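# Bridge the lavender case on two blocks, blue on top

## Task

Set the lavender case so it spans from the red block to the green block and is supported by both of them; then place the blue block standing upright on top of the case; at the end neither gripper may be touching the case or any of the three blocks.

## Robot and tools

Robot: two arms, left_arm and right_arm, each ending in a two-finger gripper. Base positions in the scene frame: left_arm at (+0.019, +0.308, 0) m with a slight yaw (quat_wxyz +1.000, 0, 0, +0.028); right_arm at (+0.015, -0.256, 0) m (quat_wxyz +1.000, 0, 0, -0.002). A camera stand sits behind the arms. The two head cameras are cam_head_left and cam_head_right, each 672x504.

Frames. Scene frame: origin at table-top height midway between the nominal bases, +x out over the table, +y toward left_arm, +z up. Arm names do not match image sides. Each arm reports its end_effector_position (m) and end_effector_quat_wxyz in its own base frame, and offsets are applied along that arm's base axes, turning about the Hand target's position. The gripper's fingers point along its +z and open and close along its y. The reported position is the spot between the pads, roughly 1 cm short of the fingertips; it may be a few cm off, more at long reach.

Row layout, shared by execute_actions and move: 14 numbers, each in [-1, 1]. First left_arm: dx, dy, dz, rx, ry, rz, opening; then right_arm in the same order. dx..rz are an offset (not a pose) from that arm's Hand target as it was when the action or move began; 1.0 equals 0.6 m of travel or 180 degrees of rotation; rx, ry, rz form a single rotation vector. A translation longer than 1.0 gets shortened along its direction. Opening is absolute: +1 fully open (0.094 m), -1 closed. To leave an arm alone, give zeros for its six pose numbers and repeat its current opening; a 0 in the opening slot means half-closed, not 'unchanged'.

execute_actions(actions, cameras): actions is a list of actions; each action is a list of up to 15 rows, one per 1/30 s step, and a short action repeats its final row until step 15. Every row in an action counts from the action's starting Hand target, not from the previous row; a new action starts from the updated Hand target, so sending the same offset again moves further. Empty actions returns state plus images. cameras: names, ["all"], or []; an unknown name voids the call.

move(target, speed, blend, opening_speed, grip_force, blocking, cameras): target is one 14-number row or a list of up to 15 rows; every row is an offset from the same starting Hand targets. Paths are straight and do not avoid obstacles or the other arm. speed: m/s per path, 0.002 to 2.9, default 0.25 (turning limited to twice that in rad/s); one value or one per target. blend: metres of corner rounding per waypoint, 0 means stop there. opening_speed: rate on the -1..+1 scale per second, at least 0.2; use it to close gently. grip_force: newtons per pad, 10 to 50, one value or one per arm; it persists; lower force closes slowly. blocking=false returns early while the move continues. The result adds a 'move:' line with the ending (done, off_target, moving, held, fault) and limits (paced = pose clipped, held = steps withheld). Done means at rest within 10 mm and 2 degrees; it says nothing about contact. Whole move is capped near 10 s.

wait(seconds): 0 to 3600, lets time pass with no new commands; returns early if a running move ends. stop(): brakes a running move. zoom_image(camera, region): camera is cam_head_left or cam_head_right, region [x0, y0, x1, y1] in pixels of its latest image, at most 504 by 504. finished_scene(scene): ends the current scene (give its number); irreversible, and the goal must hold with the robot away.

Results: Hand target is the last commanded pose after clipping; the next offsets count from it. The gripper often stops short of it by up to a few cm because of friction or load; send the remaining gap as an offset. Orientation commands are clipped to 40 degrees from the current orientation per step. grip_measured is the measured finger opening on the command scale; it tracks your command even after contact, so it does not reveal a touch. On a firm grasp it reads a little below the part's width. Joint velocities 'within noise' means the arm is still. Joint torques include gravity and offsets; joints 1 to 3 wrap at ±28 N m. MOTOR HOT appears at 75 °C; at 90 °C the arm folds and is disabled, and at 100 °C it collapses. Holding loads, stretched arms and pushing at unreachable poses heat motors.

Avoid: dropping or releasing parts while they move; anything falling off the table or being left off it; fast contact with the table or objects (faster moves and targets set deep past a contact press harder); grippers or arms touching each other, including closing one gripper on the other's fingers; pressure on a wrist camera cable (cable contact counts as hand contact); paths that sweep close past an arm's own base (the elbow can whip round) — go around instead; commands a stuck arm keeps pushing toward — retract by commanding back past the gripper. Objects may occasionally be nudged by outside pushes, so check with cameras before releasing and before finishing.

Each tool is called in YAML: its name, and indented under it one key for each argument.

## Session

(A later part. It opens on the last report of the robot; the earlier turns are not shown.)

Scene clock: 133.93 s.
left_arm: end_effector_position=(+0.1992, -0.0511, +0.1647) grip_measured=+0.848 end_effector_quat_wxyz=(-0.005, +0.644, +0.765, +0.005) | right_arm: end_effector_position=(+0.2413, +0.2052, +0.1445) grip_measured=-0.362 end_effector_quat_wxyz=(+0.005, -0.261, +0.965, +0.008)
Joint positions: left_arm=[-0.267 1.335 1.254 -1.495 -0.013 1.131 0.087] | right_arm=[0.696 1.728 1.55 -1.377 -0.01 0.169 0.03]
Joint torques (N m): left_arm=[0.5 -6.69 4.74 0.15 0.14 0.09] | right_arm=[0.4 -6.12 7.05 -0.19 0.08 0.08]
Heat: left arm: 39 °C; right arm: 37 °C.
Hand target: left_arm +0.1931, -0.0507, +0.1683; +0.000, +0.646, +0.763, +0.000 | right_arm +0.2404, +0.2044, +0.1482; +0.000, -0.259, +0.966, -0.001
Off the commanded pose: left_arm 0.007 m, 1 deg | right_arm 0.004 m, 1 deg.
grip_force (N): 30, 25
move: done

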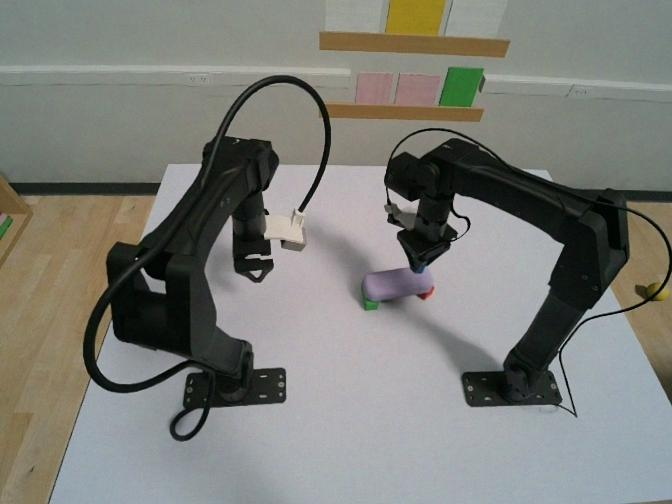

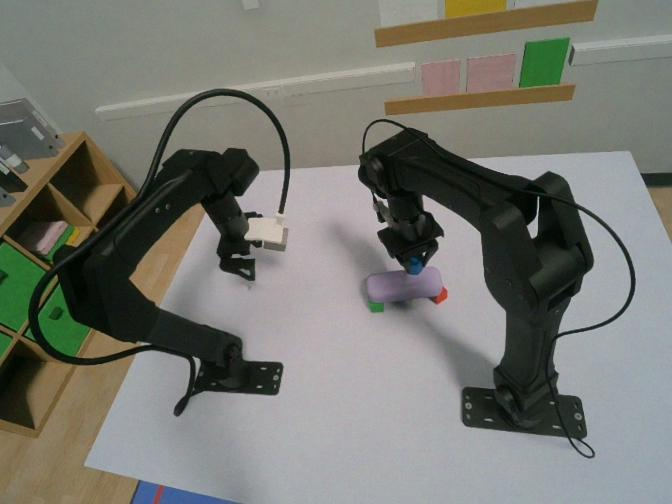

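move:
  target:
    - [0,0,0,0,0,0,0.85,-0.0125,0.06,0,0,0,0,-0.8]
    - [0,0,0.0,0,0,0,0.85,-0.0125,0.06,-0.08,0,0,0,-0.8]
  speed: 0.2
  blend: [0.02,0]
  cameras: ["all"]

zoom_image:
  camera: "cam_head_left"
  region: [340, 220, 480, 320]

zoom_image:
  camera: "cam_head_right"
  region: [340, 220, 480, 320]

Scene clock: 140.07 s.
left_arm: end_effector_position=(+0.1992, -0.0511, +0.1647) grip_measured=+0.848 end_effector_quat_wxyz=(-0.005, +0.644, +0.765, +0.005) | right_arm: end_effector_position=(+0.2351, +0.2428, +0.1054) grip_measured=-0.362 end_effector_quat_wxyz=(+0.006, -0.261, +0.965, +0.008)
Joint positions: left_arm=[-0.267 1.335 1.254 -1.495 -0.013 1.132 0.087] | right_arm=[0.795 1.808 1.492 -1.236 -0.007 0.266 0.03]
Joint torques (N m): left_arm=[0.51 -6.75 4.75 0.13 0.15 0.07] | right_arm=[0.35 -7.46 4.21 0.11 0.08 0.09]
Heat: left arm: 39 °C; right arm: 37 °C.
Hand target: left_arm +0.1931, -0.0507, +0.1683; +0.000, +0.646, +0.763, +0.000 | right_arm +0.2329, +0.2404, +0.1002; +0.000, -0.258, +0.966, -0.001
Off the commanded pose: left_arm 0.007 m, 1 deg | right_arm 0.006 m, 1 deg.
grip_force (N): 30, 25
move: done; blend cut to 0.0184 m at target 1

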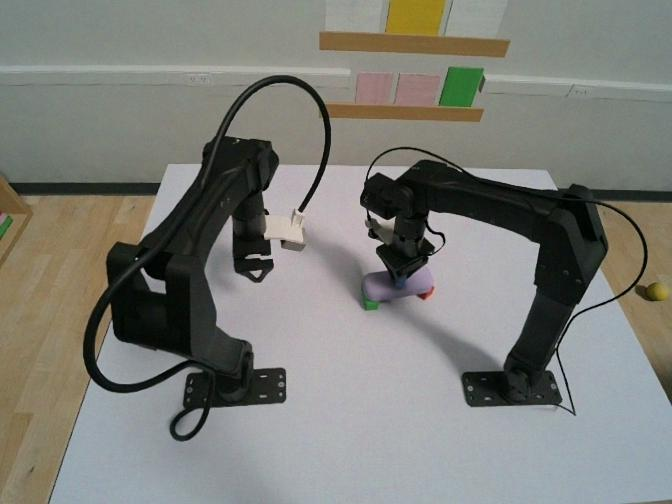

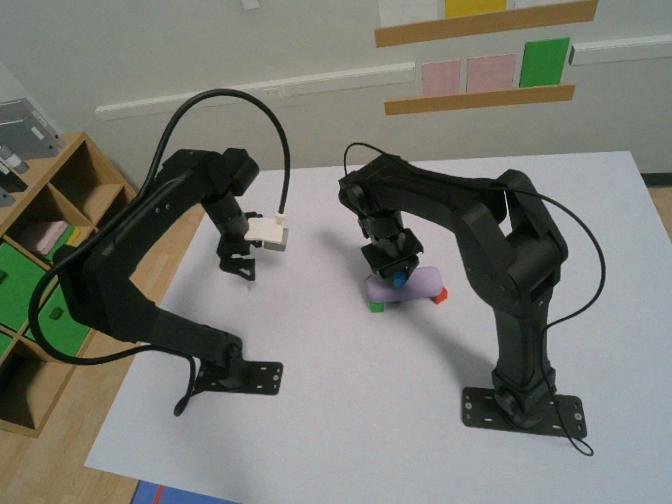

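Scaled by 3.600.

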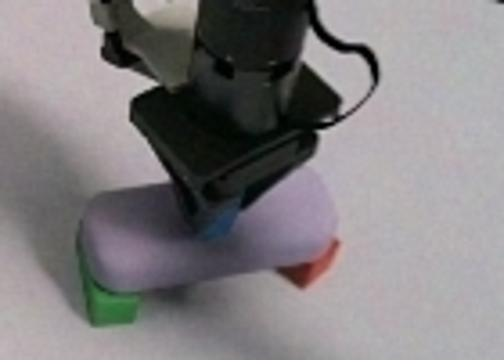

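Scaled by 3.600.

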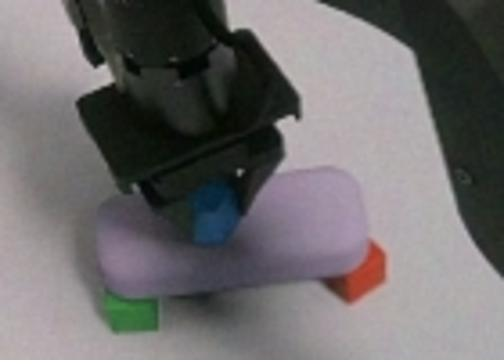

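move:
  target:
    - [0,0,0,0,0,0,0.85,-0.008,-0.005,-0.02,0,0,0,-0.8]
    - [0,0,0,0,0,0,0.85,-0.008,-0.005,-0.04,0,0,0,-0.8]
  speed: [0.05,0.03]
  blend: [0.004,0]
  cameras: ["all"]

zoom_image:
  camera: "cam_head_left"
  region: [350, 230, 450, 320]

zoom_image:
  camera: "cam_head_right"
  region: [350, 230, 450, 320]

Scene clock: 147.30 s.
left_arm: end_effector_position=(+0.1992, -0.0511, +0.1647) grip_measured=+0.848 end_effector_quat_wxyz=(-0.005, +0.644, +0.765, +0.005) | right_arm: end_effector_position=(+0.2303, +0.2379, +0.0916) grip_measured=-0.367 end_effector_quat_wxyz=(+0.006, -0.260, +0.965, +0.007)
Joint positions: left_arm=[-0.267 1.335 1.254 -1.495 -0.013 1.132 0.087] | right_arm=[0.795 1.788 1.412 -1.176 -0.007 0.268 0.03]
Joint torques (N m): left_arm=[0.59 -6.67 4.83 0.12 0.15 0.11] | right_arm=[0.61 -6.32 2.32 0.56 0.08 0.11]
Heat: left arm: 39 °C; right arm: 37 °C.
Hand target: left_arm +0.1931, -0.0507, +0.1683; +0.000, +0.646, +0.763, +0.000 | right_arm +0.2281, +0.2373, +0.0762; +0.000, -0.259, +0.966, -0.001
Off the commanded pose: left_arm 0.007 m, 1 deg | right_arm 0.016 m, 1 deg.
grip_force (N): 30, 25
move: off_target (right_arm)

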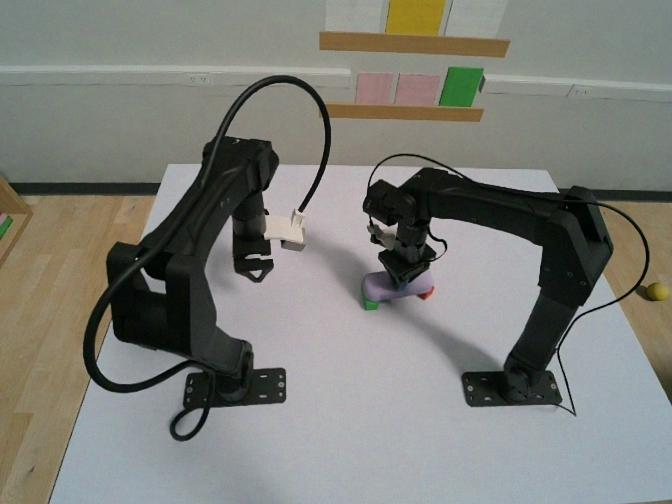

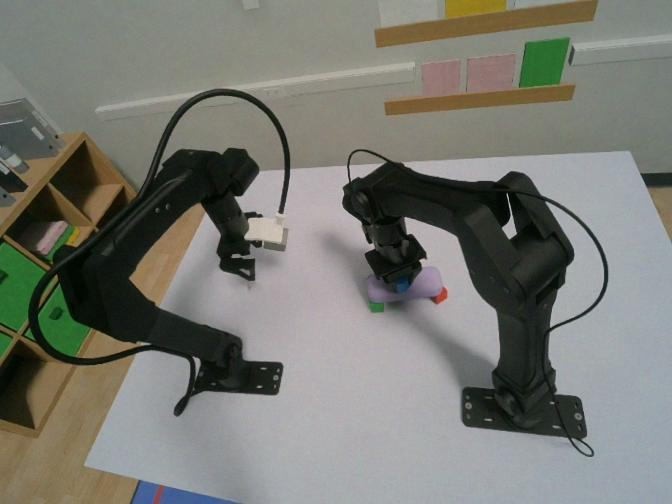

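Scaled by 5.040.

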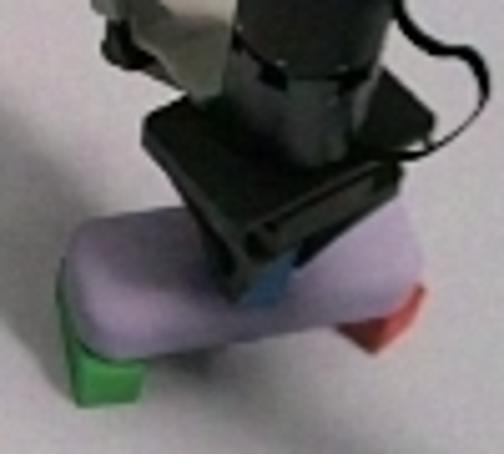

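Scaled by 5.040.

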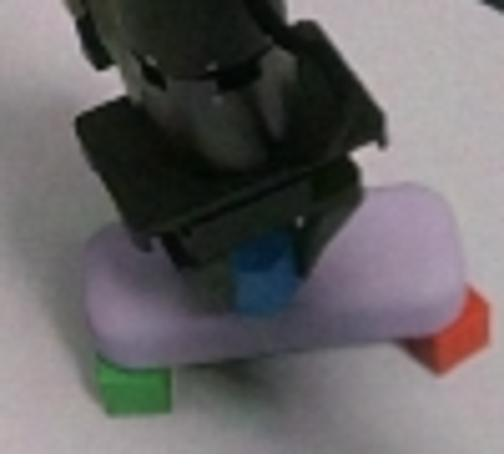

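move:
  target:
    - [0,0,0,0,0,0,0.85,0,0,0.045,0,0,0,-0.8]
    - [0,0,0,0,0,0,0.85,0.0183,-0.004,0.045,0,0,0,-0.8]
    - [0,0,0,0,0,0,0.85,0.0183,-0.004,0.003,0,0,0,-0.8]
  speed: [0.08,0.08,0.03]
  cameras: ["all"]

zoom_image:
  camera: "cam_head_left"
  region: [350, 230, 450, 320]

zoom_image:
  camera: "cam_head_right"
  region: [350, 230, 450, 320]

Scene clock: 153.70 s.
left_arm: end_effector_position=(+0.1992, -0.0511, +0.1647) grip_measured=+0.848 end_effector_quat_wxyz=(-0.005, +0.644, +0.765, +0.005) | right_arm: end_effector_position=(+0.2382, +0.2384, +0.0922) grip_measured=-0.367 end_effector_quat_wxyz=(+0.006, -0.257, +0.966, +0.007)
Joint positions: left_arm=[-0.267 1.335 1.254 -1.495 -0.013 1.132 0.087] | right_arm=[0.779 1.811 1.442 -1.185 -0.007 0.26 0.03]
Joint torques (N m): left_arm=[0.61 -6.67 4.81 0.12 0.17 0.09] | right_arm=[-0.32 -6.69 2.65 0.52 0.08 -0.09]
Heat: left arm: 38 °C; right arm: 37 °C.
Hand target: left_arm +0.1931, -0.0507, +0.1683; +0.000, +0.646, +0.763, +0.000 | right_arm +0.2390, +0.2350, +0.0780; +0.000, -0.259, +0.966, -0.001
Off the commanded pose: left_arm 0.007 m, 1 deg | right_arm 0.015 m, 1 deg.
grip_force (N): 30, 25
move: off_target (right_arm)

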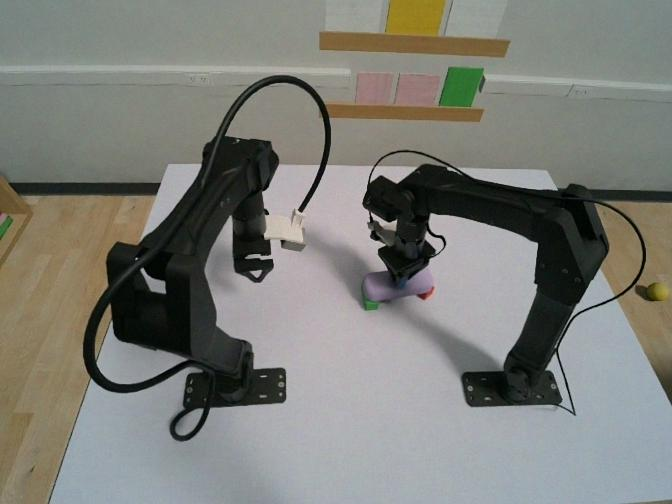

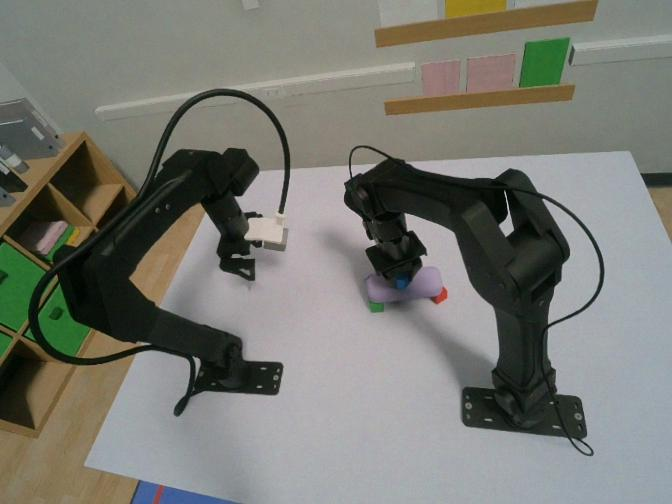

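Scaled by 5.040.

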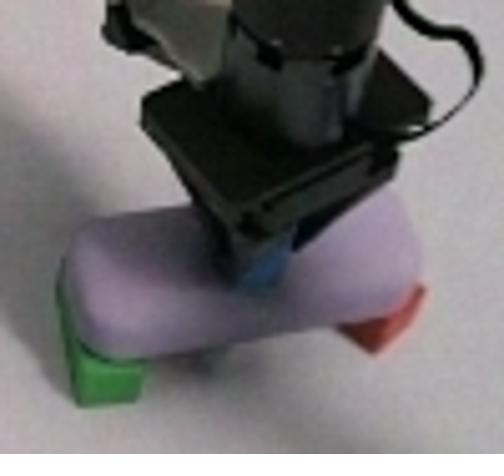

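Scaled by 5.040.

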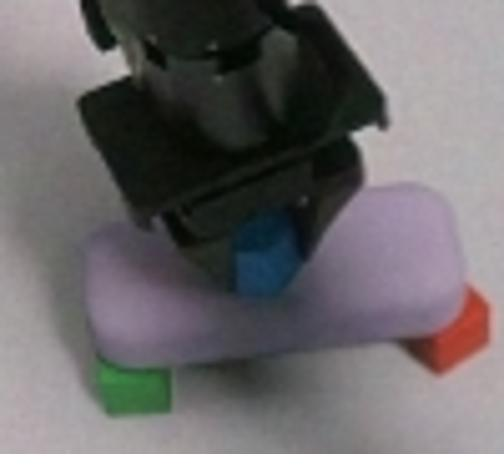

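move:
  target:
    - [0,0,0,0,0,0,0.85,0,0,0.018,0,0,0,-0.8]
    - [0,0,0,0,0,0,0.85,0,0,0.019,0,0,0,0.7]
    - [0,0,0,0,0,0,0.85,0,0,0.17,0,0,0,0.7]
    - [0,0,0,0,0,0,0.85,0,-0.3,0.2,0,0,0,0.7]
  speed: [0.05,0.05,0.12,0.35]
  opening_speed: 1.0
  blend: [0,0,0.02,0]
  cameras: ["all"]

zoom_image:
  camera: "cam_head_left"
  region: [350, 230, 450, 320]

zoom_image:
  camera: "cam_head_right"
  region: [350, 230, 450, 320]

Scene clock: 163.10 s.
left_arm: end_effector_position=(+0.1992, -0.0511, +0.1647) grip_measured=+0.848 end_effector_quat_wxyz=(-0.005, +0.644, +0.765, +0.005) | right_arm: end_effector_position=(+0.2562, +0.0590, +0.1959) grip_measured=+0.699 end_effector_quat_wxyz=(+0.035, -0.256, +0.966, -0.006)
Joint positions: left_arm=[-0.267 1.335 1.254 -1.495 -0.013 1.132 0.087] | right_arm=[0.229 1.501 1.517 -1.517 0.01 -0.289 0.08]
Joint torques (N m): left_arm=[0.59 -6.75 4.86 0.11 0.18 0.1] | right_arm=[-0.53 -6.82 3.99 -0.28 -0.08 -0.1]
Heat: left arm: 38 °C; right arm: 37 °C.
Hand target: left_arm +0.1931, -0.0507, +0.1683; +0.000, +0.646, +0.763, +0.000 | right_arm +0.2390, +0.0550, +0.1980; +0.000, -0.258, +0.966, -0.001
Off the commanded pose: left_arm 0.007 m, 1 deg | right_arm 0.018 m, 4 deg.
joint sent to its limit (right arm) — joint 4 (wrist pitch), lower limit. The joint targets still meet the commanded pose.
grip_force (N): 30, 25
move: off_target (right_arm)

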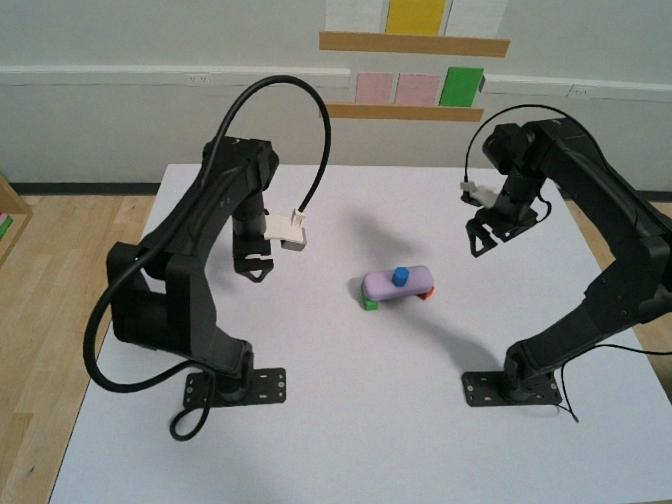

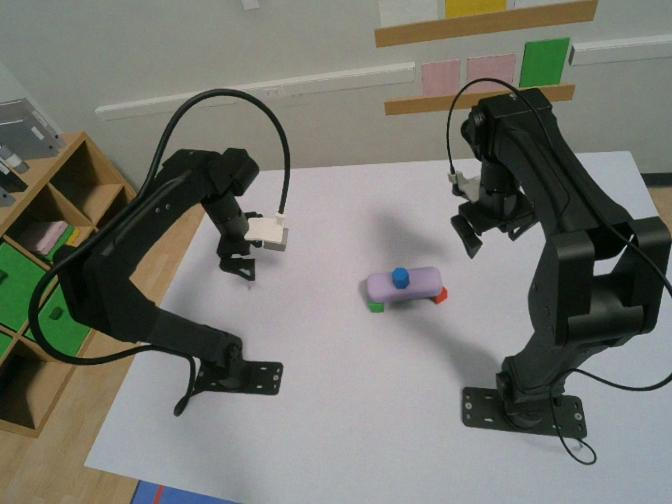

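Scaled by 5.040.

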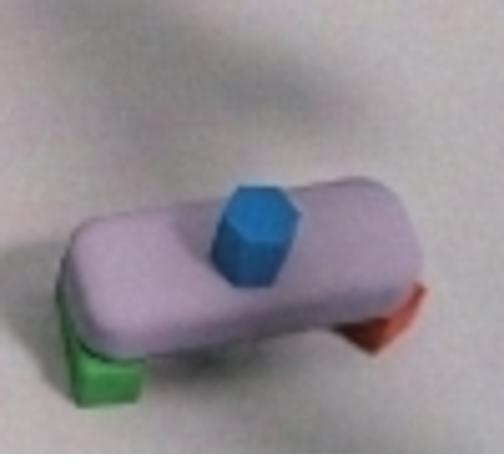

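Scaled by 5.040.

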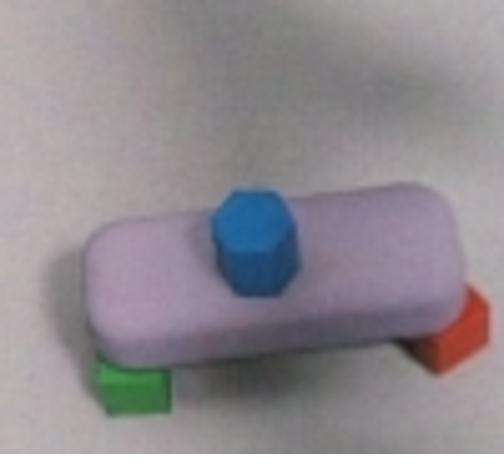

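Solid.

finished_scene:
  scene: 2

The scene is finished: the task was done.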